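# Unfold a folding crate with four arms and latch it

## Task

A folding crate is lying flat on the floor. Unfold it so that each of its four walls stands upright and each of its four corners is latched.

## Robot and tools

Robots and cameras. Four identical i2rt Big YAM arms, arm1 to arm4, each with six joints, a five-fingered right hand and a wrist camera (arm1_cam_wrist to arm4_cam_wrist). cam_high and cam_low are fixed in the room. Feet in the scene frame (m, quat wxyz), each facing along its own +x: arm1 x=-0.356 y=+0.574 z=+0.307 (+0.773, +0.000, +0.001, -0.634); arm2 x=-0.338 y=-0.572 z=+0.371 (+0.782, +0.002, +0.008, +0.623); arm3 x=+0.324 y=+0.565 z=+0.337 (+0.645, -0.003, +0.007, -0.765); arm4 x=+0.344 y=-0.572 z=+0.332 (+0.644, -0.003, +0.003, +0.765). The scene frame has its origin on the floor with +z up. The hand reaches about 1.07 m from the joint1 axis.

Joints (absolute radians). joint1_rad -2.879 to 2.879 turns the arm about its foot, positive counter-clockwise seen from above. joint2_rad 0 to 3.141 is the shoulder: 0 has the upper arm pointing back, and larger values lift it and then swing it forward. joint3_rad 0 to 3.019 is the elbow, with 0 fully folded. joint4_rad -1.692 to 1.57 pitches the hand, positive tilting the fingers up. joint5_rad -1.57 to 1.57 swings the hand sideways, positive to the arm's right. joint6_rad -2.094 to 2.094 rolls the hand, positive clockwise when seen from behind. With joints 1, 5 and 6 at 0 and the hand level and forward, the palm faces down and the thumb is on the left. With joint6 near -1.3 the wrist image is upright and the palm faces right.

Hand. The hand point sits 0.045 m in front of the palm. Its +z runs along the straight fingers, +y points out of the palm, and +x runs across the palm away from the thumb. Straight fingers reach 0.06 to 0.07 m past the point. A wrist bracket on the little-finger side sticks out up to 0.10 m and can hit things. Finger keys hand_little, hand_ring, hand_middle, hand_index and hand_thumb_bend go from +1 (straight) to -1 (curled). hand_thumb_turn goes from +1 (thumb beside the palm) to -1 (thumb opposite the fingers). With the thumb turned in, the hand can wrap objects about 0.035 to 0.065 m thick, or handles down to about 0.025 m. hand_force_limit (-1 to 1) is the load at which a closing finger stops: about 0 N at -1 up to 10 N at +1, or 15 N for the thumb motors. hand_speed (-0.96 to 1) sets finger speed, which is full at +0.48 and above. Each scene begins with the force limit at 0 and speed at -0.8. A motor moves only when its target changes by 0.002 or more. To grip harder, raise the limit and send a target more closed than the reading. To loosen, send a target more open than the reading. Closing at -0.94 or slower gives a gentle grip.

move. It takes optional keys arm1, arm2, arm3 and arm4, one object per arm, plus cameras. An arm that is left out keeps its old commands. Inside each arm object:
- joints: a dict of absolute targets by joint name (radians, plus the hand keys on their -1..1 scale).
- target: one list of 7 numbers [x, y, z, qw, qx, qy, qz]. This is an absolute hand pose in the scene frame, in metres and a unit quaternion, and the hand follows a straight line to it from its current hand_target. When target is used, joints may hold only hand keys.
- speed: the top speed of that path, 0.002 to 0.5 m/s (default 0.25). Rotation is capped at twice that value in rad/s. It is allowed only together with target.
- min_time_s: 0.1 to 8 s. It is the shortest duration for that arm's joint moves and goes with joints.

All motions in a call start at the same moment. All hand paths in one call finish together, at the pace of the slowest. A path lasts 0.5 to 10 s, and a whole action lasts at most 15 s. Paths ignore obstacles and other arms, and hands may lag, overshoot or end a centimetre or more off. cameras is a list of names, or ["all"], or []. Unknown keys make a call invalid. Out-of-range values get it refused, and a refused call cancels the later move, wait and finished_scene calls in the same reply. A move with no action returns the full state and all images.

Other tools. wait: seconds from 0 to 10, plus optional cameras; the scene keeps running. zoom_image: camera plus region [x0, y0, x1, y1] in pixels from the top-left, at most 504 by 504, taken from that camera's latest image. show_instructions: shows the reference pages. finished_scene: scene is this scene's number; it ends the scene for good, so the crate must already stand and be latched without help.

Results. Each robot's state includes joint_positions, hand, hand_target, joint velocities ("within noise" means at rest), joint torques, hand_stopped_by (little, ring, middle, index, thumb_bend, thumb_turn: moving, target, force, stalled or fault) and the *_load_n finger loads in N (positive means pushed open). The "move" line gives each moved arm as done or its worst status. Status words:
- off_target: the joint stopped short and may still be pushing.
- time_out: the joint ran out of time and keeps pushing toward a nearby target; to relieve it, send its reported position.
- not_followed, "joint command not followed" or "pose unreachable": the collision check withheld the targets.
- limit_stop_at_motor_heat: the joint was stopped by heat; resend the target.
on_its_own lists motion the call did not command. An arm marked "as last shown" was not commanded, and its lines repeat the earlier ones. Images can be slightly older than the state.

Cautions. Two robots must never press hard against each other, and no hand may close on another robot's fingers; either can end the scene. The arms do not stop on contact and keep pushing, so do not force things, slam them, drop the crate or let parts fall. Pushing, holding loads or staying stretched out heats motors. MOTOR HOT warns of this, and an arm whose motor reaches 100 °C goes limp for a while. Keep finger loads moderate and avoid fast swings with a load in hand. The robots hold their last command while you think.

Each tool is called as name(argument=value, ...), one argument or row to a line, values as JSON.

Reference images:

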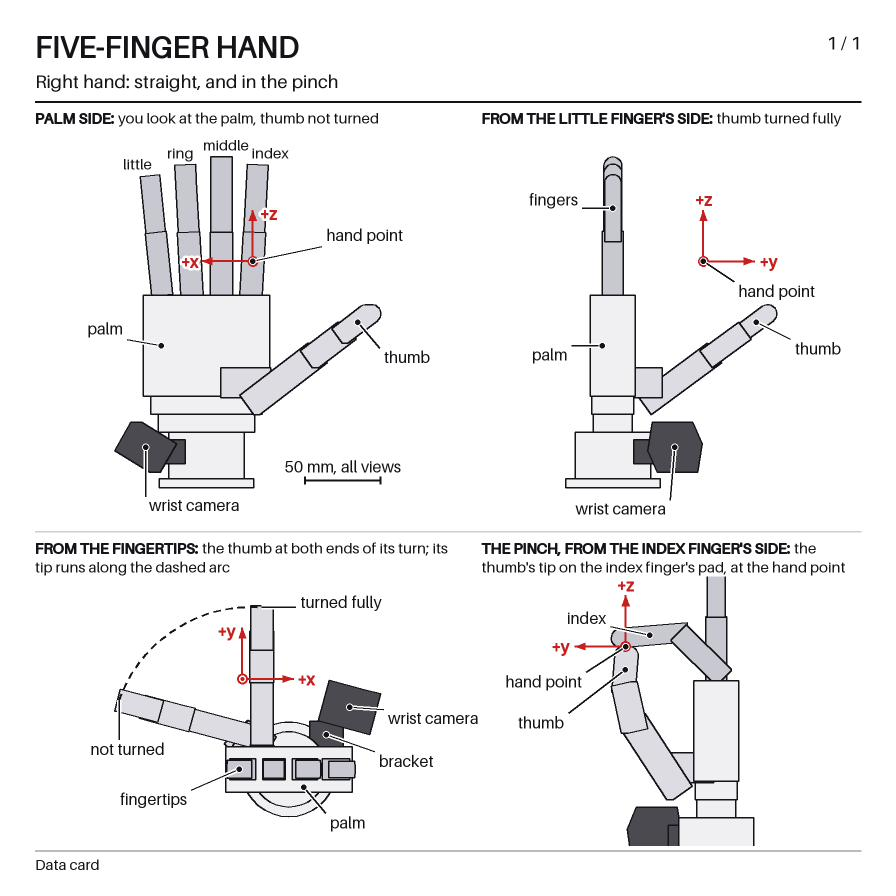

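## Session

move(
)

zoom_image(
  camera="cam_high",
  region=[300, 220, 580, 450],
)

zoom_image(
  camera="cam_low",
  region=[290, 300, 590, 480],
)

Scene clock: 0.00 s.
Joint torques (N m): no reading
Motor temperatures (°C): arm1=[27 35 32 30 30 27] | arm2=[29 31 34 28 28 29] | arm3=[30 36 31 27 29 28] | arm4=[30 32 31 28 30 27]
Heat: arm1: hottest joint2_rad 35 °C; arm2: hottest joint3_rad 34 °C; arm3: hottest joint2_rad 36 °C; arm4: hottest joint2_rad 32 °C.
Joint velocities: within noise
arm1.joint_positions: joint1_rad=+0.308 joint2_rad=+0.601 joint3_rad=+1.403 joint4_rad=-1.294 joint5_rad=+0.053 joint6_rad=-1.066 hand_little=+1.000 hand_ring=+1.000 hand_middle=+1.000 hand_index=+1.000 hand_thumb_turn=+1.000 hand_thumb_bend=+1.000 hand_force_limit=+0.000 hand_speed=-0.800
arm1.joint_status: not commanded
arm1.hand_stopped_by: target,target,target,target,target,target
arm1.little_load_n: 0.0
arm1.ring_load_n: 0.0
arm1.middle_load_n: 0.0
arm1.index_load_n: 0.0
arm1.thumb_bend_load_n: 0.0
arm1.thumb_turn_load_n: -0.5
arm1.hand: x=-0.2912 y=+0.3569 z=+0.8071 quat_wxyz=(+0.164, +0.597, -0.616, +0.486) (m; scene frame)
arm1.hand_target: x=-0.2917 y=+0.3579 z=+0.8182 quat_wxyz=(+0.167, +0.592, -0.612, +0.497) (m; scene frame)
arm1.hand_status: not commanded
arm2.joint_positions: joint1_rad=-0.030 joint2_rad=+0.631 joint3_rad=+1.319 joint4_rad=-1.374 joint5_rad=-0.017 joint6_rad=-1.261 hand_little=+1.000 hand_ring=+1.000 hand_middle=+1.000 hand_index=+1.000 hand_thumb_turn=+1.000 hand_thumb_bend=+1.000 hand_force_limit=+0.000 hand_speed=-0.800
arm2.joint_status: not commanded
arm2.hand_stopped_by: target,target,target,target,target,target
arm2.little_load_n: 0.0
arm2.ring_load_n: 0.0
arm2.middle_load_n: 0.0
arm2.index_load_n: 0.0
arm2.thumb_bend_load_n: 0.0
arm2.thumb_turn_load_n: 0.0
arm2.hand: x=-0.2301 y=-0.3586 z=+0.8125 quat_wxyz=(-0.317, +0.793, +0.437, +0.281) (m; scene frame)
arm2.hand_target: x=-0.2298 y=-0.3583 z=+0.8254 quat_wxyz=(-0.327, +0.788, +0.434, +0.291) (m; scene frame)
arm2.hand_status: not commanded
arm3.joint_positions: joint1_rad=+0.188 joint2_rad=+0.650 joint3_rad=+1.554 joint4_rad=-1.318 joint5_rad=+0.133 joint6_rad=-0.972 hand_little=+1.000 hand_ring=+1.000 hand_middle=+1.000 hand_index=+1.000 hand_thumb_turn=+1.000 hand_thumb_bend=+1.000 hand_force_limit=+0.000 hand_speed=-0.800
arm3.joint_status: not commanded
arm3.hand_stopped_by: target,target,target,target,target,target
arm3.little_load_n: 0.0
arm3.ring_load_n: 0.0
arm3.middle_load_n: 0.0
arm3.index_load_n: 0.0
arm3.thumb_bend_load_n: 0.0
arm3.thumb_turn_load_n: 0.0
arm3.hand: x=+0.2768 y=+0.3473 z=+0.8899 quat_wxyz=(+0.304, +0.369, -0.752, +0.454) (m; scene frame)
arm3.hand_target: x=+0.2769 y=+0.3492 z=+0.8986 quat_wxyz=(+0.308, +0.365, -0.747, +0.463) (m; scene frame)
arm3.hand_status: not commanded
arm4.joint_positions: joint1_rad=+0.388 joint2_rad=+0.630 joint3_rad=+1.375 joint4_rad=-1.209 joint5_rad=+0.111 joint6_rad=-0.928 hand_little=+1.000 hand_ring=+1.000 hand_middle=+1.000 hand_index=+1.000 hand_thumb_turn=+1.000 hand_thumb_bend=+1.000 hand_force_limit=+0.000 hand_speed=-0.800
arm4.joint_status: not commanded
arm4.hand_stopped_by: target,target,target,target,target,target
arm4.little_load_n: 0.0
arm4.ring_load_n: 0.0
arm4.middle_load_n: 0.0
arm4.index_load_n: 0.0
arm4.thumb_bend_load_n: 0.0
arm4.thumb_turn_load_n: 0.0
arm4.hand: x=+0.2569 y=-0.3328 z=+0.8252 quat_wxyz=(-0.504, +0.647, +0.554, +0.141) (m; scene frame)
arm4.hand_target: x=+0.2577 y=-0.3339 z=+0.8370 quat_wxyz=(-0.515, +0.643, +0.549, +0.143) (m; scene frame)
arm4.hand_status: not commanded
pictures: arm1_cam_wrist, arm2_cam_wrist, arm3_cam_wrist, arm4_cam_wrist, cam_high, cam_low
Images, in order (width x height): arm1_cam_wrist 672x504, arm2_cam_wrist 672x504, arm3_cam_wrist 672x504, arm4_cam_wrist 672x504, cam_high 896x504, cam_low 896x504.

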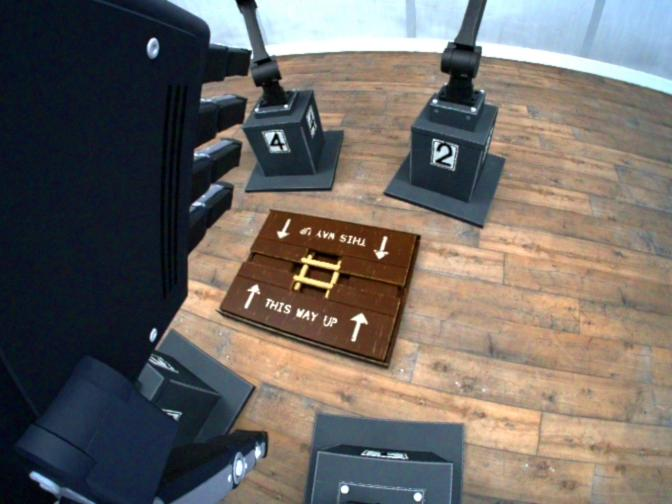

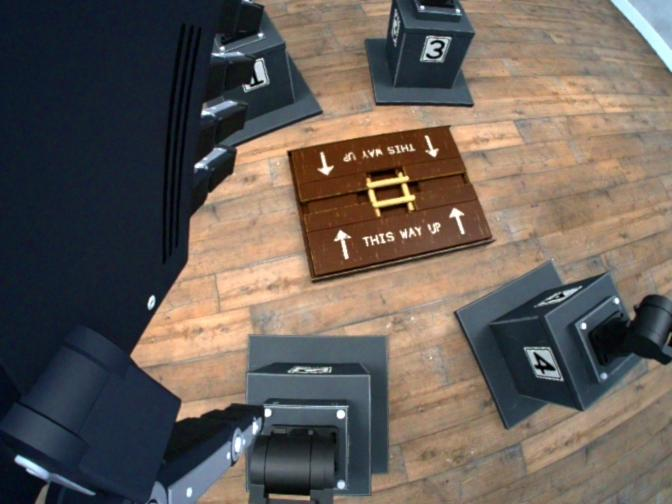

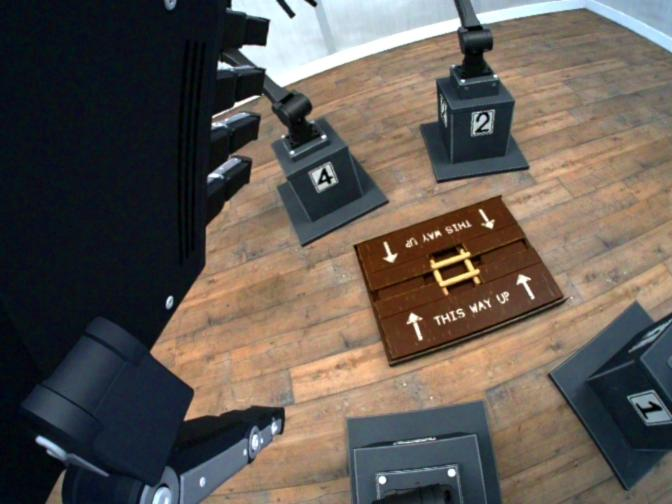

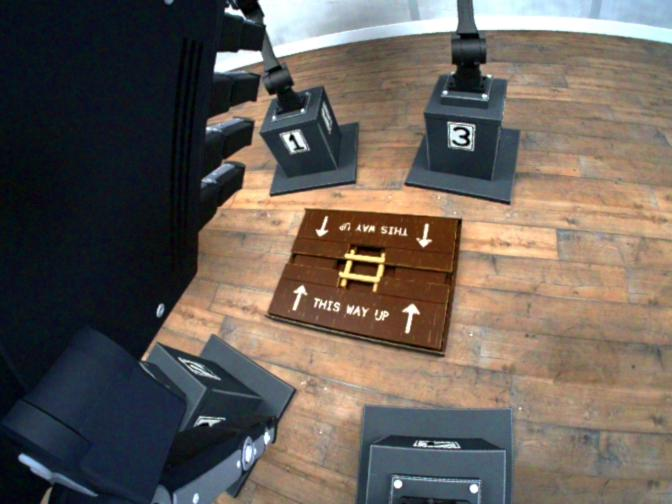

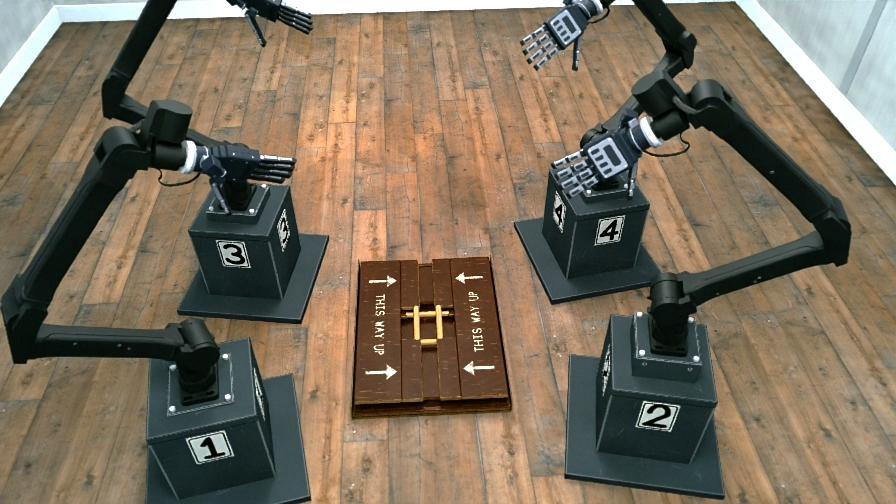

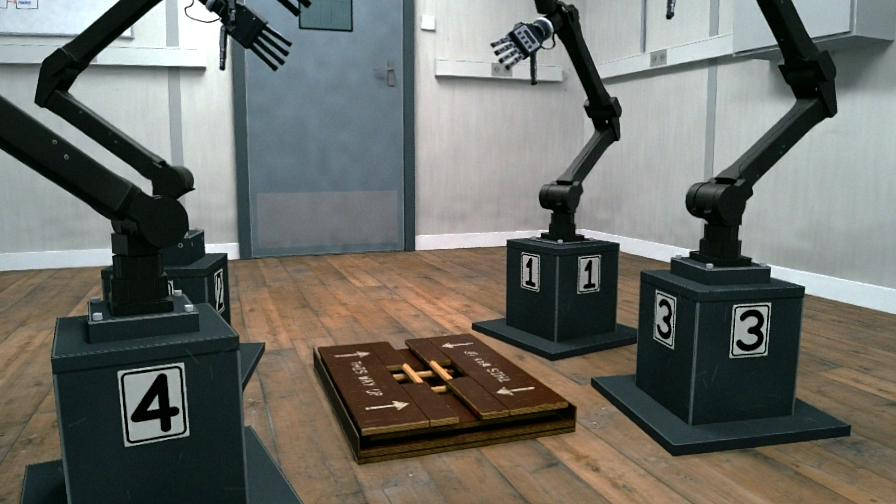

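Scaled by 1.800 from the camera's 896x504 image, which has a finer 1280x720 frame.

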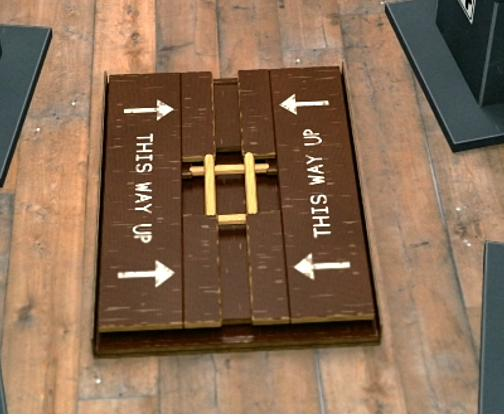

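Scaled by 1.680 from the camera's 896x504 image, which has a finer 1280x720 frame.

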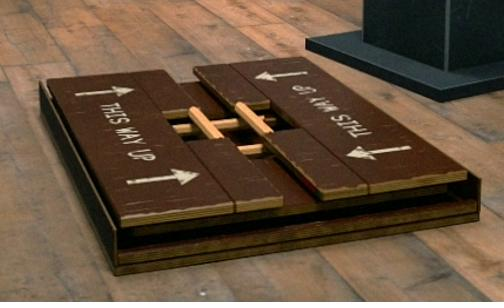

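move(
  arm1={"target": [0.050, 0.055, 0.20, 0, 0, 0.985, -0.174], "joints": {"hand_little": -1, "hand_ring": 0.5, "hand_middle": 0.5, "hand_index": 0.5}},
  arm4={"target": [-0.03, -0.22, 0.40, -0.174, 0.985, 0, 0], "joints": {"hand_little": -1, "hand_ring": 0.5, "hand_middle": 0.5, "hand_index": 0.5}},
  cameras=["arm1_cam_wrist", "cam_low"],
)

move(
  arm1={"target": [0.047, 0.058, 0.115, 0, 0, 0.985, -0.174], "speed": 0.15},
  cameras=["arm1_cam_wrist", "cam_low"],
)

zoom_image(
  camera="cam_low",
  region=[340, 270, 500, 430],
)

Scene clock: 26.43 s.
Joint torques (N m): arm1=[0.09 -17.55 9.96 0.36 0 0.14] | arm2=[0.15 1.26 11.17 1.73 0.15 -0.03] | arm3=[-0.32 3.96 8.1 1.58 0.05 0] | arm4=[0.62 -8.41 13.11 1.09 0.09 0.01]
Motor temperatures (°C): arm1=[27 36 36 30 30 27] | arm2=[29 31 36 28 28 29] | arm3=[30 36 34 27 29 28] | arm4=[30 32 36 28 30 27]
Heat: arm1: hottest joint2_rad 36 °C; arm2: hottest joint3_rad 36 °C; arm3: hottest joint2_rad 36 °C; arm4: hottest joint3_rad 36 °C.
move: arm1 off_target; arm4 off_target
Joint velocities: within noise
arm1.joint_positions: joint1_rad=+0.452 joint2_rad=+2.200 joint3_rad=+1.536 joint4_rad=-0.644 joint5_rad=+0.208 joint6_rad=+0.590 hand_little=-1.000 hand_ring=+0.500 hand_middle=+0.500 hand_index=+0.500 hand_thumb_turn=+1.000 hand_thumb_bend=+1.000 hand_force_limit=+0.000 hand_speed=-0.800
arm1.joint_status: all done
arm1.hand_stopped_by: target,target,target,target,target,target
arm1.little_load_n: 0.0
arm1.ring_load_n: 0.0
arm1.middle_load_n: 0.0
arm1.index_load_n: 0.0
arm1.thumb_bend_load_n: 0.0
arm1.thumb_turn_load_n: 0.0
arm1.hand: x=+0.0439 y=+0.0745 z=+0.1926 quat_wxyz=(+0.009, +0.015, -0.986, +0.165) (m; scene frame)
arm1.hand_target: x=+0.0494 y=+0.0553 z=+0.2005 quat_wxyz=(+0.000, +0.000, -0.985, +0.174) (m; scene frame)
arm1.hand_status: off_target (0.022 m and 2.2 deg from the pose sent, 0.759 m and 92.5 deg at the start)
arm2, arm3: as last shown
arm4.joint_positions: joint1_rad=+0.625 joint2_rad=+1.618 joint3_rad=+1.167 joint4_rad=-0.898 joint5_rad=+0.252 joint6_rad=+0.745 hand_little=-1.000 hand_ring=+0.500 hand_middle=+0.500 hand_index=+0.500 hand_thumb_turn=+1.000 hand_thumb_bend=+1.000 hand_force_limit=+0.000 hand_speed=-0.800
arm4.joint_status: all done
arm4.hand_stopped_by: target,target,target,target,target,target
arm4.little_load_n: 0.0
arm4.ring_load_n: 0.0
arm4.middle_load_n: 0.0
arm4.index_load_n: 0.0
arm4.thumb_bend_load_n: 0.5
arm4.thumb_turn_load_n: 0.0
arm4.hand: x=-0.0142 y=-0.2379 z=+0.3911 quat_wxyz=(-0.161, +0.987, +0.011, +0.014) (m; scene frame)
arm4.hand_target: x=-0.0292 y=-0.2207 z=+0.4003 quat_wxyz=(-0.174, +0.985, +0.000, +0.000) (m; scene frame)
arm4.hand_status: off_target (0.025 m and 2.5 deg from the pose sent, 0.525 m and 87.0 deg at the start)
pictures: arm1_cam_wrist, cam_low
Images, in order (width x height): arm1_cam_wrist 672x504, cam_low 896x504.

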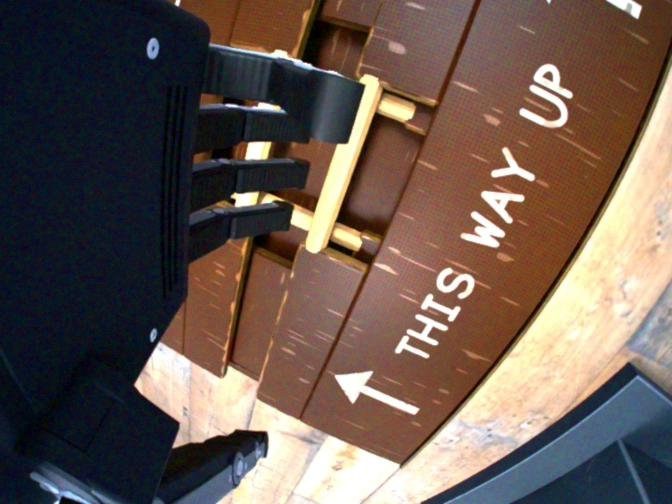

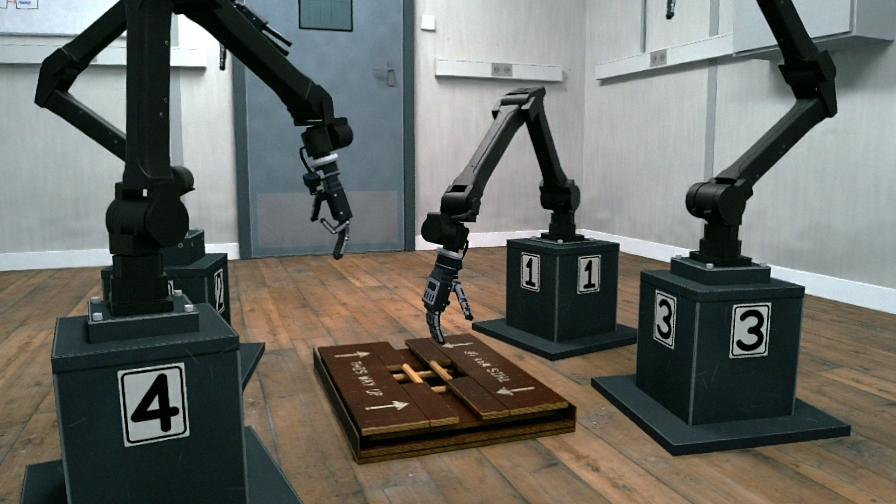

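Scene clock: 27.67 s.
Joint torques (N m): arm1=[0.09 -16.44 8.01 0.94 0.01 0.12] | arm2=[0.32 1.26 11.17 1.69 0.17 -0.01] | arm3=[-0.03 4.19 8.13 1.61 0.05 -0.01] | arm4=[0.62 -8.41 13.11 1.13 0.09 0]
Motor temperatures (°C): arm1=[27 36 36 30 30 27] | arm2=[29 31 36 28 28 29] | arm3=[30 36 34 27 29 28] | arm4=[30 33 36 28 30 27]
Heat: arm1: hottest joint2_rad 36 °C; arm2: hottest joint3_rad 36 °C; arm3: hottest joint2_rad 36 °C; arm4: hottest joint3_rad 36 °C.
move: arm1 off_target
Joint velocities: within noise
arm1.joint_positions: joint1_rad=+0.452 joint2_rad=+2.318 joint3_rad=+1.539 joint4_rad=-0.509 joint5_rad=+0.208 joint6_rad=+0.593 hand_little=-1.000 hand_ring=+0.500 hand_middle=+0.500 hand_index=+0.500 hand_thumb_turn=+1.000 hand_thumb_bend=+1.000 hand_force_limit=+0.000 hand_speed=-0.800
arm1.joint_status: not commanded
arm1.hand_stopped_by: target,target,target,target,target,target
arm1.little_load_n: 0.0
arm1.ring_load_n: 0.0
arm1.middle_load_n: -0.5
arm1.index_load_n: 0.0
arm1.thumb_bend_load_n: 0.0
arm1.thumb_turn_load_n: -0.5
arm1.hand: x=+0.0477 y=+0.0696 z=+0.1258 quat_wxyz=(+0.003, +0.013, -0.985, +0.174) (m; scene frame)
arm1.hand_target: x=+0.0466 y=+0.0585 z=+0.1154 quat_wxyz=(+0.000, +0.000, -0.985, +0.174) (m; scene frame)
arm1.hand_status: off_target (0.016 m and 1.5 deg from the pose sent, 0.079 m and 2.3 deg at the start)
arm2, arm3, arm4: as last shown
arm4.thumb_bend_load_n: 0.0
arm4.hand: x=-0.0142 y=-0.2378 z=+0.3911 quat_wxyz=(-0.161, +0.987, +0.011, +0.014) (m; scene frame)
pictures: arm1_cam_wrist, cam_low
Images, in order (width x height): arm1_cam_wrist 672x504, cam_low 896x504.

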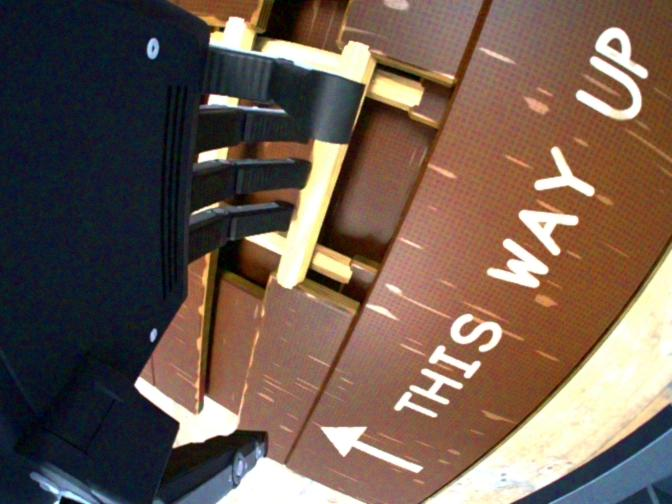

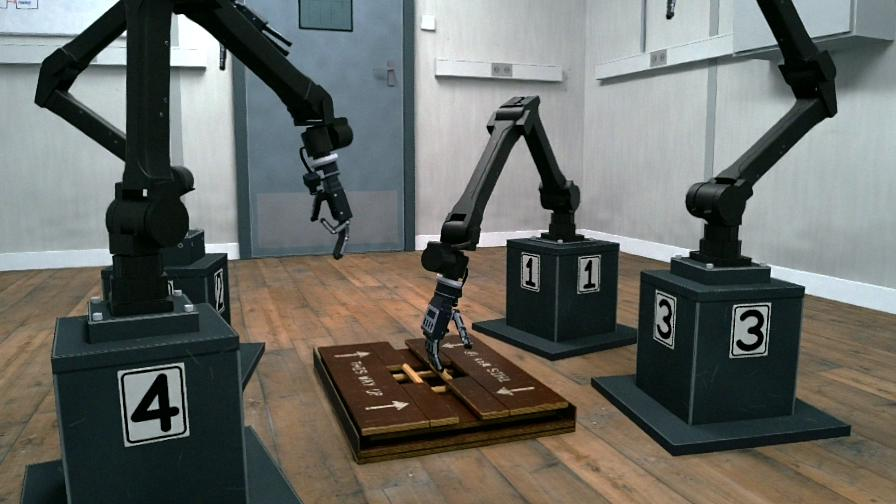

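Scaled by 3.150 from the camera's 896x504 image, which has a finer 1280x720 frame.

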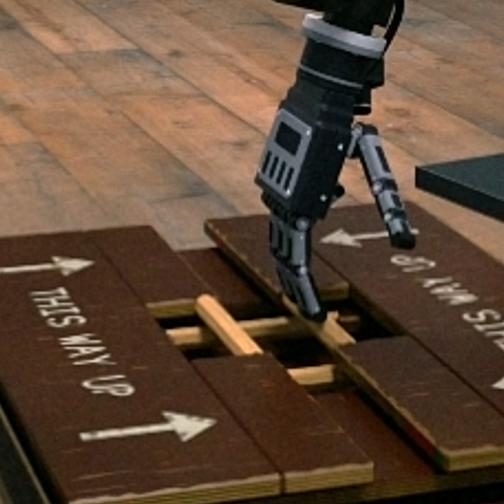

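move(
  arm1={"target": [0.045, 0.042, 0.118, 0, 0, 0.985, -0.174], "speed": 0.15},
  cameras=["arm1_cam_wrist", "cam_low"],
)

zoom_image(
  camera="cam_low",
  region=[340, 270, 500, 430],
)

Scene clock: 34.17 s.
Joint torques (N m): arm1=[0.26 -17.79 9.14 0.36 -0.02 -0.03] | arm2=[-0.15 1.44 11.07 1.63 0.13 0.02] | arm3=[-0.09 3.9 8.18 1.62 0.03 0.01] | arm4=[0.56 -8.41 13.11 1.09 0.09 0]
Motor temperatures (°C): arm1=[27 37 36 30 30 27] | arm2=[29 31 37 28 28 29] | arm3=[30 36 35 27 29 28] | arm4=[30 33 38 28 30 27]
Heat: arm1: hottest joint2_rad 37 °C; arm2: hottest joint3_rad 37 °C; arm3: hottest joint2_rad 36 °C; arm4: hottest joint3_rad 38 °C.
move: arm1 off_target
Joint velocities: within noise
arm1.joint_positions: joint1_rad=+0.432 joint2_rad=+2.349 joint3_rad=+1.572 joint4_rad=-0.520 joint5_rad=+0.204 joint6_rad=+0.593 hand_little=-1.000 hand_ring=+0.500 hand_middle=+0.500 hand_index=+0.500 hand_thumb_turn=+1.000 hand_thumb_bend=+1.000 hand_force_limit=+0.000 hand_speed=-0.800
arm1.joint_status: not commanded
arm1.hand_stopped_by: target,target,target,target,target,target
arm1.little_load_n: 0.0
arm1.ring_load_n: 0.0
arm1.middle_load_n: 0.0
arm1.index_load_n: 0.0
arm1.thumb_bend_load_n: 0.0
arm1.thumb_turn_load_n: 0.0
arm1.hand: x=+0.0413 y=+0.0582 z=+0.1164 quat_wxyz=(+0.005, +0.004, -0.986, +0.169) (m; scene frame)
arm1.hand_target: x=+0.0447 y=+0.0424 z=+0.1184 quat_wxyz=(+0.000, +0.000, -0.985, +0.174) (m; scene frame)
arm1.hand_status: off_target (0.017 m and 0.9 deg from the pose sent, 0.029 m and 1.5 deg at the start)
arm2, arm3, arm4: as last shown
arm3.ring_load_n: -0.5
pictures: arm1_cam_wrist, cam_low
Images, in order (width x height): arm1_cam_wrist 672x504, cam_low 896x504.

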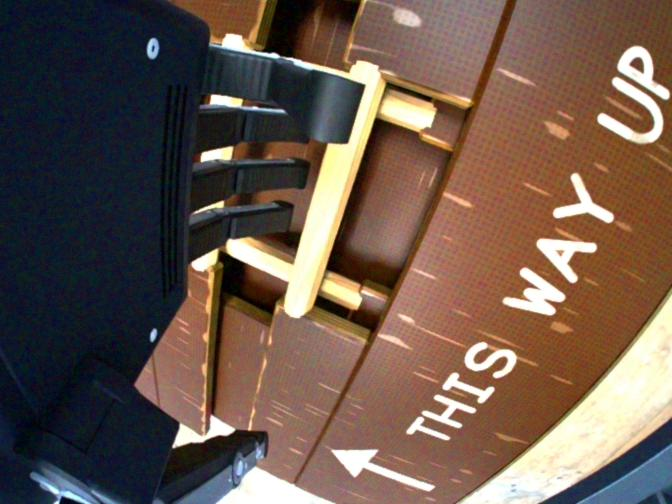

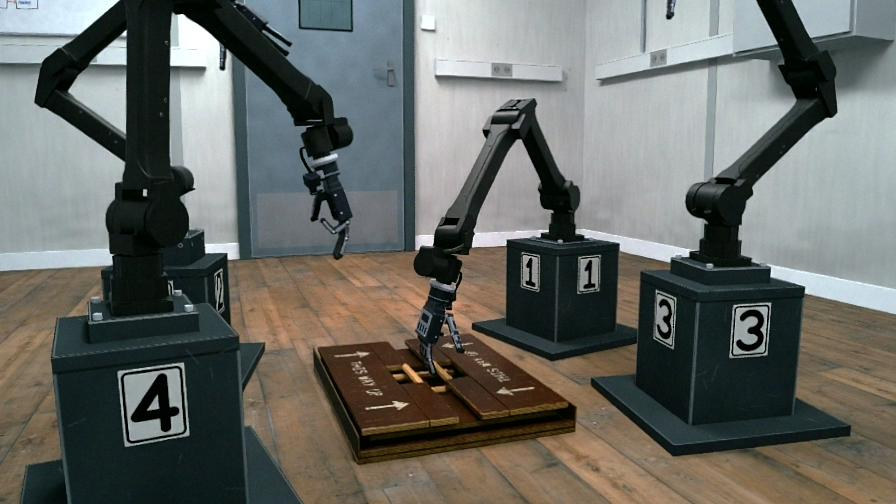

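Scaled by 3.150 from the camera's 896x504 image, which has a finer 1280x720 frame.

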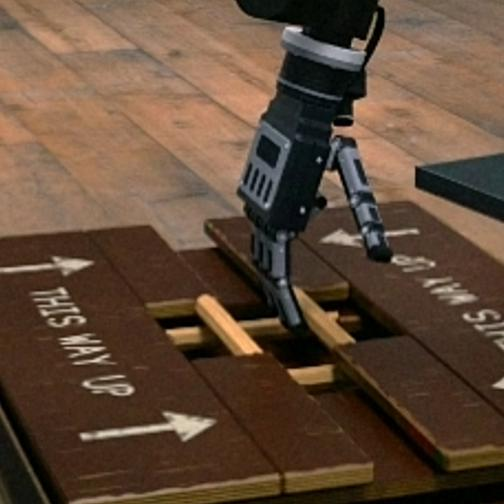

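move(
  arm1={"target": [0.050, 0.036, 0.110, 0, 0, 0.985, -0.174], "speed": 0.12},
)

move(
  arm1={"target": [0.050, 0.036, 0.068, 0, 0, 0.985, -0.174], "speed": 0.1},
  cameras=["arm1_cam_wrist", "cam_low"],
)

zoom_image(
  camera="cam_low",
  region=[340, 270, 500, 430],
)

Scene clock: 39.37 s.
Joint torques (N m): arm1=[0.32 -18.32 9.39 0.38 -0.01 -0.02] | arm2=[0.09 1.08 11.18 1.84 0.15 -0.01] | arm3=[-0.56 3.84 8.05 1.59 0.05 -0.02] | arm4=[0.62 -8.35 13.09 1.11 0.09 0]
Motor temperatures (°C): arm1=[27 38 37 30 30 27] | arm2=[29 31 37 28 28 29] | arm3=[30 36 35 27 29 28] | arm4=[30 33 39 28 30 27]
Heat: arm1: hottest joint2_rad 38 °C; arm2: hottest joint3_rad 37 °C; arm3: hottest joint2_rad 36 °C; arm4: hottest joint3_rad 39 °C.
move: arm1 off_target
Joint velocities: within noise
arm1.joint_positions: joint1_rad=+0.432 joint2_rad=+2.377 joint3_rad=+1.605 joint4_rad=-0.526 joint5_rad=+0.204 joint6_rad=+0.593 hand_little=-1.000 hand_ring=+0.500 hand_middle=+0.500 hand_index=+0.500 hand_thumb_turn=+1.000 hand_thumb_bend=+1.000 hand_force_limit=+0.000 hand_speed=-0.800
arm1.joint_status: not commanded
arm1.hand_stopped_by: target,target,target,target,target,target
arm1.little_load_n: 0.0
arm1.ring_load_n: 0.0
arm1.middle_load_n: 0.0
arm1.index_load_n: 0.0
arm1.thumb_bend_load_n: -0.5
arm1.thumb_turn_load_n: 0.0
arm1.hand: x=+0.0453 y=+0.0526 z=+0.1086 quat_wxyz=(+0.006, +0.004, -0.986, +0.168) (m; scene frame)
arm1.hand_target: x=+0.0496 y=+0.0365 z=+0.1103 quat_wxyz=(+0.000, +0.000, -0.985, +0.174) (m; scene frame)
arm1.hand_status: off_target (0.017 m and 1.0 deg from the pose sent, 0.025 m and 1.0 deg at the start)
arm2, arm3, arm4: as last shown
pictures: none

Scene clock: 40.33 s.
Joint torques (N m): arm1=[0.26 -17.03 8.77 1.16 -0.01 -0.02] | arm2=[0.03 1.26 11.12 1.83 0.13 0.02] | arm3=[-0.5 3.9 8.03 1.66 0.07 0.02] | arm4=[0.67 -8.35 13.11 1.13 0.09 0]
Motor temperatures (°C): arm1=[27 38 37 30 30 27] | arm2=[29 31 37 28 28 29] | arm3=[30 36 35 27 29 28] | arm4=[30 33 39 28 30 27]
Heat: arm1: hottest joint2_rad 38 °C; arm2: hottest joint3_rad 37 °C; arm3: hottest joint2_rad 36 °C; arm4: hottest joint3_rad 39 °C.
move: arm1 off_target
Joint velocities: within noise
arm1.joint_positions: joint1_rad=+0.432 joint2_rad=+2.439 joint3_rad=+1.631 joint4_rad=-0.489 joint5_rad=+0.204 joint6_rad=+0.592 hand_little=-1.000 hand_ring=+0.500 hand_middle=+0.500 hand_index=+0.500 hand_thumb_turn=+1.000 hand_thumb_bend=+1.000 hand_force_limit=+0.000 hand_speed=-0.800
arm1.joint_status: not commanded
arm1.hand_stopped_by: target,target,target,target,target,target
arm1.little_load_n: 0.0
arm1.ring_load_n: 0.0
arm1.middle_load_n: -4.0
arm1.index_load_n: 0.0
arm1.thumb_bend_load_n: 0.0
arm1.thumb_turn_load_n: 0.0
arm1.hand: x=+0.0469 y=+0.0503 z=+0.0786 quat_wxyz=(+0.006, +0.004, -0.986, +0.168) (m; scene frame)
arm1.hand_target: x=+0.0495 y=+0.0365 z=+0.0687 quat_wxyz=(+0.000, +0.000, -0.985, +0.174) (m; scene frame)
arm1.hand_status: off_target (0.018 m and 1.0 deg from the pose sent, 0.044 m and 1.0 deg at the start)
arm2, arm3, arm4: as last shown
arm3.ring_load_n: 0.0
pictures: arm1_cam_wrist, cam_low
Images, in order (width x height): arm1_cam_wrist 672x504, cam_low 896x504.

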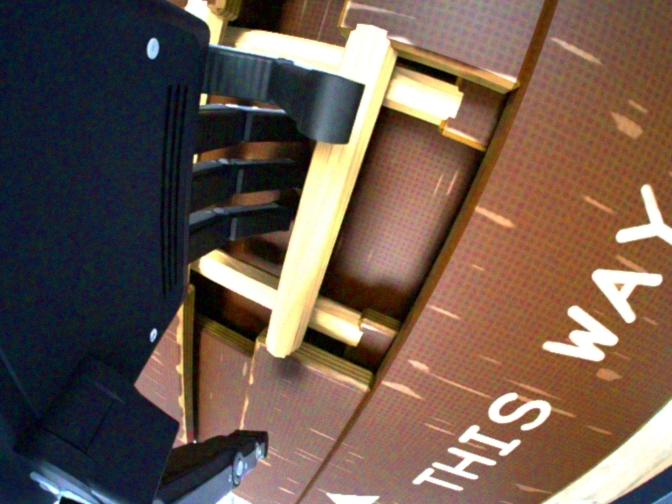

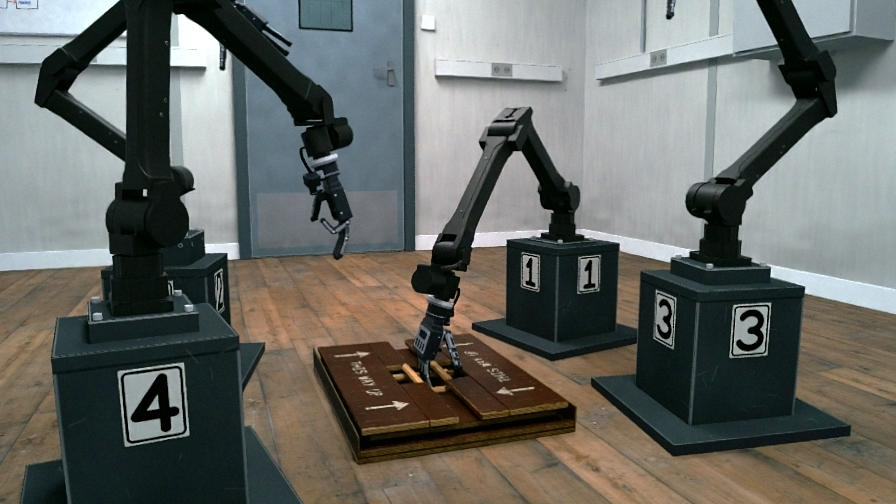

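Scaled by 3.150 from the camera's 896x504 image, which has a finer 1280x720 frame.

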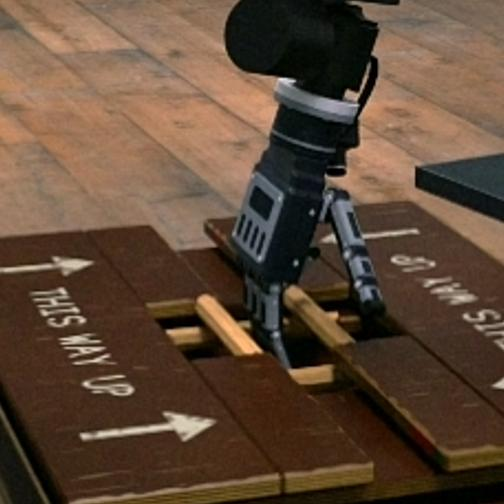

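move(
  arm1={"joints": {"hand_ring": -0.3, "hand_middle": -0.3, "hand_index": -0.3}},
  cameras=["arm1_cam_wrist", "cam_low"],
)

Scene clock: 44.43 s.
Joint torques (N m): arm1=[0.5 -19.19 8.01 0.39 0 -0.02] | arm2=[0.09 0.97 11.04 1.7 0.14 -0.01] | arm3=[-0.32 3.96 7.99 1.65 0.06 0] | arm4=[0.62 -8.41 13.12 1.11 0.09 0.01]
Motor temperatures (°C): arm1=[27 39 37 30 30 27] | arm2=[29 31 37 28 28 29] | arm3=[30 36 35 27 29 28] | arm4=[30 33 40 28 30 27]
Heat: arm1: hottest joint2_rad 39 °C; arm2: hottest joint3_rad 37 °C; arm3: hottest joint2_rad 36 °C; arm4: hottest joint3_rad 40 °C.
move: arm1 off_target
Joint velocities: within noise
arm1.joint_positions: joint1_rad=+0.429 joint2_rad=+2.467 joint3_rad=+1.639 joint4_rad=-0.469 joint5_rad=+0.204 joint6_rad=+0.592 hand_little=-1.000 hand_ring=-0.126 hand_middle=-0.163 hand_index=-0.200 hand_thumb_turn=+1.000 hand_thumb_bend=+1.000 hand_force_limit=+0.000 hand_speed=-0.800
arm1.joint_status: hand_ring off_target (ended at -0.126, target -0.300); hand_middle off_target (ended at -0.163, target -0.300); hand_index off_target (ended at -0.200, target -0.300)
arm1.hand_stopped_by: target,force,force,force,target,target
arm1.little_load_n: 0.0
arm1.ring_load_n: 0.0
arm1.middle_load_n: 0.0
arm1.index_load_n: 1.5
arm1.thumb_bend_load_n: 0.0
arm1.thumb_turn_load_n: 0.0
arm1.hand: x=+0.0454 y=+0.0495 z=+0.0641 quat_wxyz=(+0.006, +0.003, -0.986, +0.168) (m; scene frame)
arm1.hand_target: x=+0.0494 y=+0.0366 z=+0.0685 quat_wxyz=(+0.000, +0.000, -0.985, +0.174) (m; scene frame)
arm1.hand_status: not commanded
arm2, arm3, arm4: as last shown
arm4.middle_load_n: 0.5
arm4.thumb_turn_load_n: -0.5
pictures: arm1_cam_wrist, cam_low
Images, in order (width x height): arm1_cam_wrist 672x504, cam_low 896x504.

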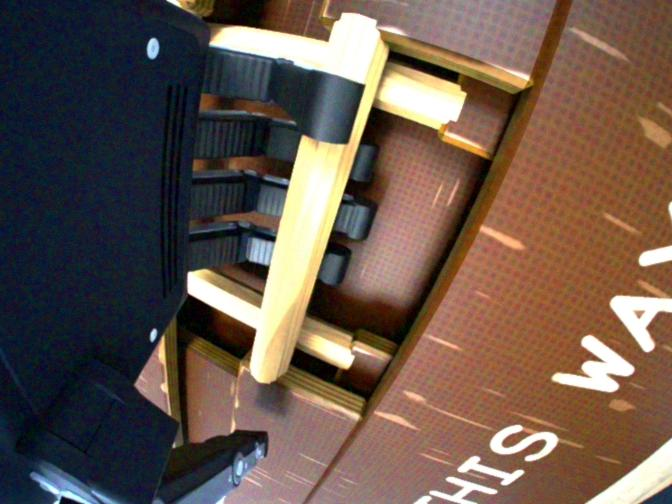

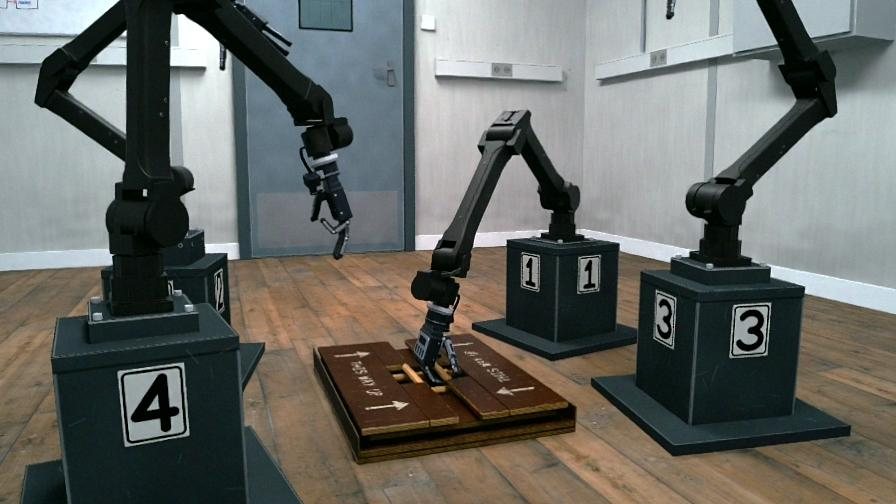

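move(
  arm1={"target": [0.045, 0.074, 0.155, 0, 0, 0.940, -0.342], "speed": 0.12},
)

move(
  arm1={"target": [0.045, 0.138, 0.220, 0, 0, 0.843, -0.537], "speed": 0.14},
  cameras=["arm1_cam_wrist", "cam_low"],
)

move(
  arm1={"target": [0.045, 0.214, 0.235, 0, 0, 0.755, -0.656], "speed": 0.14},
  arm4={"target": [-0.040, -0.040, 0.20, -0.174, 0.985, 0, 0], "speed": 0.25},
  cameras=["arm4_cam_wrist", "cam_low", "cam_high"],
)

Scene clock: 51.47 s.
Joint torques (N m): arm1=[2.37 -20.19 3.28 0.7 0.52 -0.05] | arm2=[0.32 0.91 11.17 1.68 0.19 0.01] | arm3=[-0.56 3.9 8.06 1.68 0.07 0] | arm4=[0.56 -8.35 13.15 1.1 0.09 0]
Motor temperatures (°C): arm1=[27 40 37 30 30 27] | arm2=[29 31 38 28 28 29] | arm3=[30 36 36 27 29 28] | arm4=[30 33 41 28 30 27]
Heat: arm1: hottest joint2_rad 40 °C; arm2: hottest joint3_rad 38 °C; arm3: hottest joint2_rad 36 °C; arm4: hottest joint3_rad 41 °C.
move: arm1 off_target
Joint velocities: within noise
arm1.joint_positions: joint1_rad=+0.504 joint2_rad=+2.212 joint3_rad=+1.270 joint4_rad=-0.071 joint5_rad=+0.434 joint6_rad=+0.600 hand_little=-1.000 hand_ring=-0.126 hand_middle=-0.163 hand_index=-0.200 hand_thumb_turn=+1.000 hand_thumb_bend=+1.000 hand_force_limit=+0.000 hand_speed=-0.800
arm1.joint_status: not commanded
arm1.hand_stopped_by: target,force,force,force,target,target
arm1.little_load_n: 0.0
arm1.ring_load_n: 0.0
arm1.middle_load_n: 0.0
arm1.index_load_n: 6.0
arm1.thumb_bend_load_n: 0.0
arm1.thumb_turn_load_n: -0.5
arm1.hand: x=+0.0383 y=+0.0631 z=+0.1404 quat_wxyz=(+0.002, -0.011, -0.941, +0.339) (m; scene frame)
arm1.hand_target: x=+0.0449 y=+0.0737 z=+0.1541 quat_wxyz=(+0.000, +0.000, -0.940, +0.342) (m; scene frame)
arm1.hand_status: off_target (0.019 m and 1.4 deg from the pose sent, 0.094 m and 20.6 deg at the start)
arm2, arm3, arm4: as last shown
arm4.middle_load_n: 0.0
arm4.thumb_turn_load_n: 0.0
pictures: none

Scene clock: 53.80 s.
Joint torques (N m): arm1=[2.9 -15.33 2.52 1.51 0.5 -0.17] | arm2=[0.5 1.2 11.06 1.76 0.15 0.04] | arm3=[-0.09 3.66 8.06 1.62 0.06 -0.02] | arm4=[0.67 -8.35 13.11 1.09 0.09 0]
Motor temperatures (°C): arm1=[27 40 37 30 30 27] | arm2=[29 31 38 28 28 29] | arm3=[30 36 36 27 28 28] | arm4=[30 33 41 28 30 27]
Heat: arm1: hottest joint2_rad 40 °C; arm2: hottest joint3_rad 38 °C; arm3: hottest joint2_rad 36 °C; arm4: hottest joint3_rad 41 °C.
move: arm1 off_target
Joint velocities: within noise
arm1.joint_positions: joint1_rad=+0.690 joint2_rad=+2.043 joint3_rad=+0.906 joint4_rad=+0.481 joint5_rad=+0.799 joint6_rad=+0.526 hand_little=-1.000 hand_ring=-0.126 hand_middle=-0.163 hand_index=-0.200 hand_thumb_turn=+1.000 hand_thumb_bend=+1.000 hand_force_limit=+0.000 hand_speed=-0.800
arm1.joint_status: not commanded
arm1.hand_stopped_by: target,force,force,force,target,target
arm1.little_load_n: 0.0
arm1.ring_load_n: 0.0
arm1.middle_load_n: 0.0
arm1.index_load_n: 4.0
arm1.thumb_bend_load_n: 0.0
arm1.thumb_turn_load_n: 0.0
arm1.hand: x=+0.0380 y=+0.1236 z=+0.2147 quat_wxyz=(+0.002, -0.020, -0.844, +0.535) (m; scene frame)
arm1.hand_target: x=+0.0448 y=+0.1376 z=+0.2196 quat_wxyz=(+0.000, +0.000, -0.843, +0.537) (m; scene frame)
arm1.hand_status: off_target (0.017 m and 2.3 deg from the pose sent, 0.109 m and 25.4 deg at the start)
arm2.joint_positions: joint1_rad=-0.030 joint2_rad=+0.631 joint3_rad=+1.319 joint4_rad=-1.374 joint5_rad=-0.017 joint6_rad=-1.261 hand_little=+1.000 hand_ring=+1.000 hand_middle=+1.000 hand_index=+1.000 hand_thumb_turn=+1.000 hand_thumb_bend=+1.000 hand_force_limit=+0.000 hand_speed=-0.800
arm2.joint_status: not commanded
arm2.hand_stopped_by: target,target,target,target,target,target
arm2.little_load_n: 0.0
arm2.ring_load_n: 0.0
arm2.middle_load_n: 0.0
arm2.index_load_n: 0.0
arm2.thumb_bend_load_n: 0.0
arm2.thumb_turn_load_n: 0.0
arm2.hand: x=-0.2301 y=-0.3586 z=+0.8125 quat_wxyz=(-0.317, +0.793, +0.437, +0.281) (m; scene frame)
arm2.hand_target: x=-0.2298 y=-0.3583 z=+0.8254 quat_wxyz=(-0.327, +0.788, +0.434, +0.291) (m; scene frame)
arm2.hand_status: not commanded
arm3.joint_positions: joint1_rad=+0.188 joint2_rad=+0.650 joint3_rad=+1.554 joint4_rad=-1.318 joint5_rad=+0.133 joint6_rad=-0.972 hand_little=+1.000 hand_ring=+1.000 hand_middle=+1.000 hand_index=+1.000 hand_thumb_turn=+1.000 hand_thumb_bend=+1.000 hand_force_limit=+0.000 hand_speed=-0.800
arm3.joint_status: not commanded
arm3.hand_stopped_by: target,target,target,target,target,target
arm3.little_load_n: 0.0
arm3.ring_load_n: 0.0
arm3.middle_load_n: 0.0
arm3.index_load_n: 0.0
arm3.thumb_bend_load_n: 0.0
arm3.thumb_turn_load_n: 0.0
arm3.hand: x=+0.2768 y=+0.3473 z=+0.8899 quat_wxyz=(+0.304, +0.369, -0.752, +0.454) (m; scene frame)
arm3.hand_target: x=+0.2769 y=+0.3492 z=+0.8986 quat_wxyz=(+0.308, +0.365, -0.747, +0.463) (m; scene frame)
arm3.hand_status: not commanded
arm4: as last shown
arm4.little_load_n: 0.5
pictures: arm1_cam_wrist, cam_low
Images, in order (width x height): arm1_cam_wrist 672x504, cam_low 896x504.

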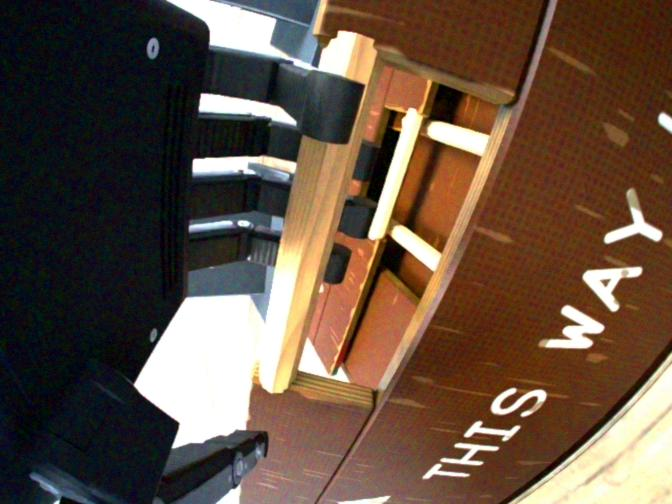

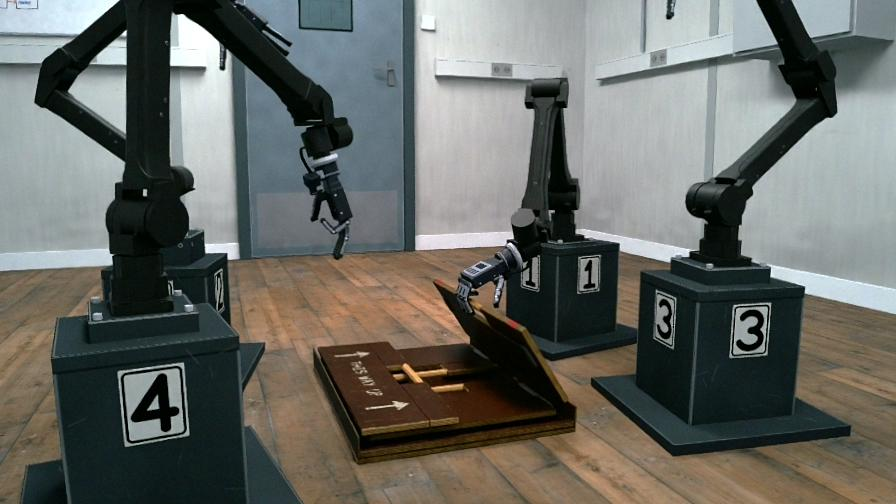

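Scene clock: 55.90 s.
Joint torques (N m): arm1=[2.43 -10.64 1.68 1.92 0.14 -0.1] | arm2=[-0.03 1.03 11.18 1.68 0.15 -0.02] | arm3=[-0.21 3.6 8.12 1.62 0.06 0.02] | arm4=[1.03 -14.45 11.25 0.79 0.01 -0.22]
Motor temperatures (°C): arm1=[27 40 37 30 30 27] | arm2=[29 31 38 28 28 29] | arm3=[30 36 36 27 28 28] | arm4=[30 34 41 28 30 27]
Heat: arm1: hottest joint2_rad 40 °C; arm2: hottest joint3_rad 38 °C; arm3: hottest joint2_rad 36 °C; arm4: hottest joint3_rad 41 °C.
move: arm1 off_target; arm4 off_target
Joint velocities: within noise
arm1.joint_positions: joint1_rad=+0.908 joint2_rad=+2.111 joint3_rad=+0.722 joint4_rad=+1.084 joint5_rad=+1.110 joint6_rad=+0.300 hand_little=-1.000 hand_ring=-0.126 hand_middle=-0.163 hand_index=-0.200 hand_thumb_turn=+1.000 hand_thumb_bend=+1.000 hand_force_limit=+0.000 hand_speed=-0.800
arm1.joint_status: not commanded
arm1.hand_stopped_by: target,force,force,force,target,target
arm1.little_load_n: 0.0
arm1.ring_load_n: 0.0
arm1.middle_load_n: 0.0
arm1.index_load_n: 1.0
arm1.thumb_bend_load_n: 0.0
arm1.thumb_turn_load_n: -0.5
arm1.hand: x=+0.0415 y=+0.2026 z=+0.2440 quat_wxyz=(+0.000, -0.018, -0.753, +0.658) (m; scene frame)
arm1.hand_target: x=+0.0447 y=+0.2139 z=+0.2352 quat_wxyz=(+0.000, +0.000, -0.755, +0.656) (m; scene frame)
arm1.hand_status: off_target (0.015 m and 2.1 deg from the pose sent, 0.093 m and 17.4 deg at the start)
arm2, arm3: as last shown
arm4.joint_positions: joint1_rad=+0.426 joint2_rad=+2.216 joint3_rad=+1.522 joint4_rad=-0.594 joint5_rad=+0.199 joint6_rad=+0.579 hand_little=-1.000 hand_ring=+0.500 hand_middle=+0.500 hand_index=+0.500 hand_thumb_turn=+1.000 hand_thumb_bend=+1.000 hand_force_limit=+0.000 hand_speed=-0.800
arm4.joint_status: not commanded
arm4.hand_stopped_by: target,target,target,target,target,target
arm4.little_load_n: 0.0
arm4.ring_load_n: 0.0
arm4.middle_load_n: 0.0
arm4.index_load_n: 0.0
arm4.thumb_bend_load_n: 0.0
arm4.thumb_turn_load_n: 0.0
arm4.hand: x=-0.0320 y=-0.0522 z=+0.2005 quat_wxyz=(-0.167, +0.986, -0.005, +0.005) (m; scene frame)
arm4.hand_target: x=-0.0396 y=-0.0405 z=+0.2001 quat_wxyz=(-0.174, +0.985, +0.000, +0.000) (m; scene frame)
arm4.hand_status: off_target (0.015 m and 1.1 deg from the pose sent, 0.276 m and 2.5 deg at the start)
pictures: arm4_cam_wrist, cam_high, cam_low
Images, in order (width x height): arm4_cam_wrist 672x504, cam_high 896x504, cam_low 896x504.

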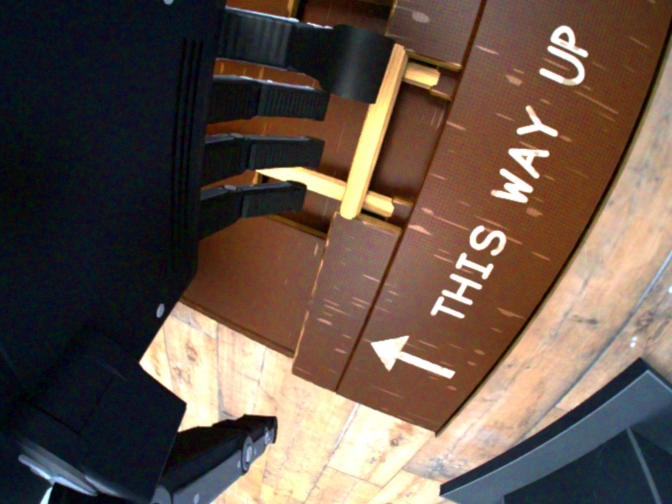

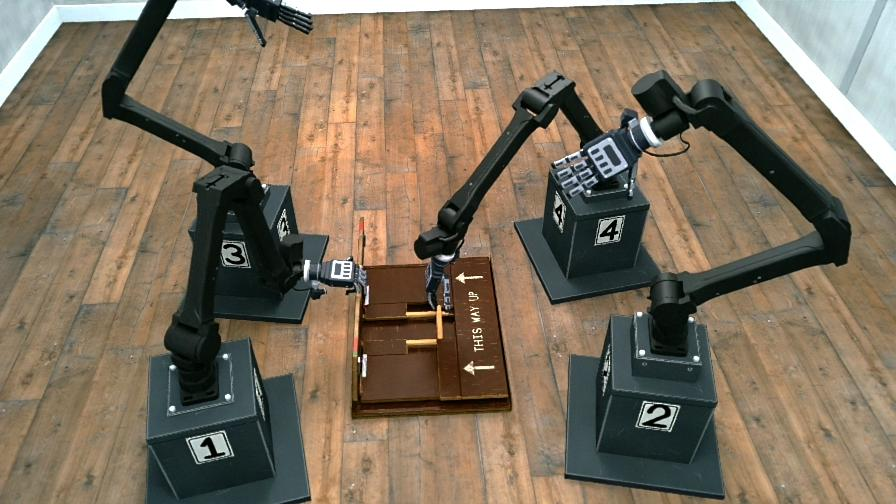

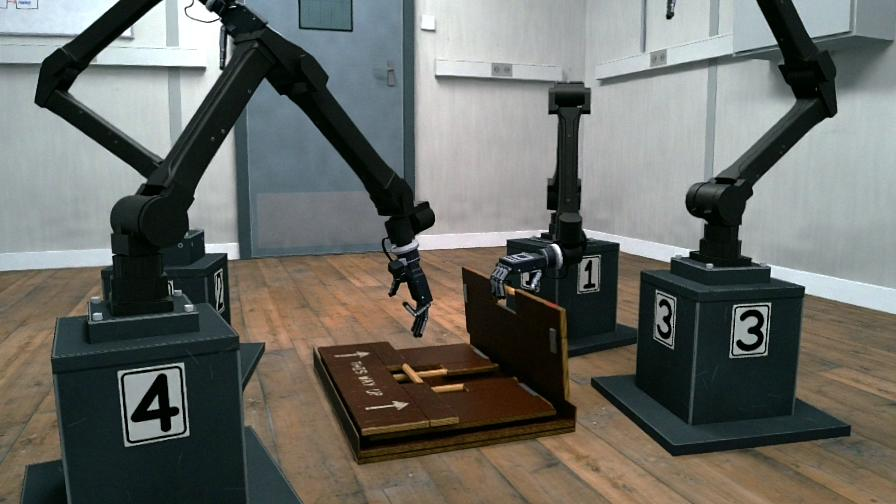

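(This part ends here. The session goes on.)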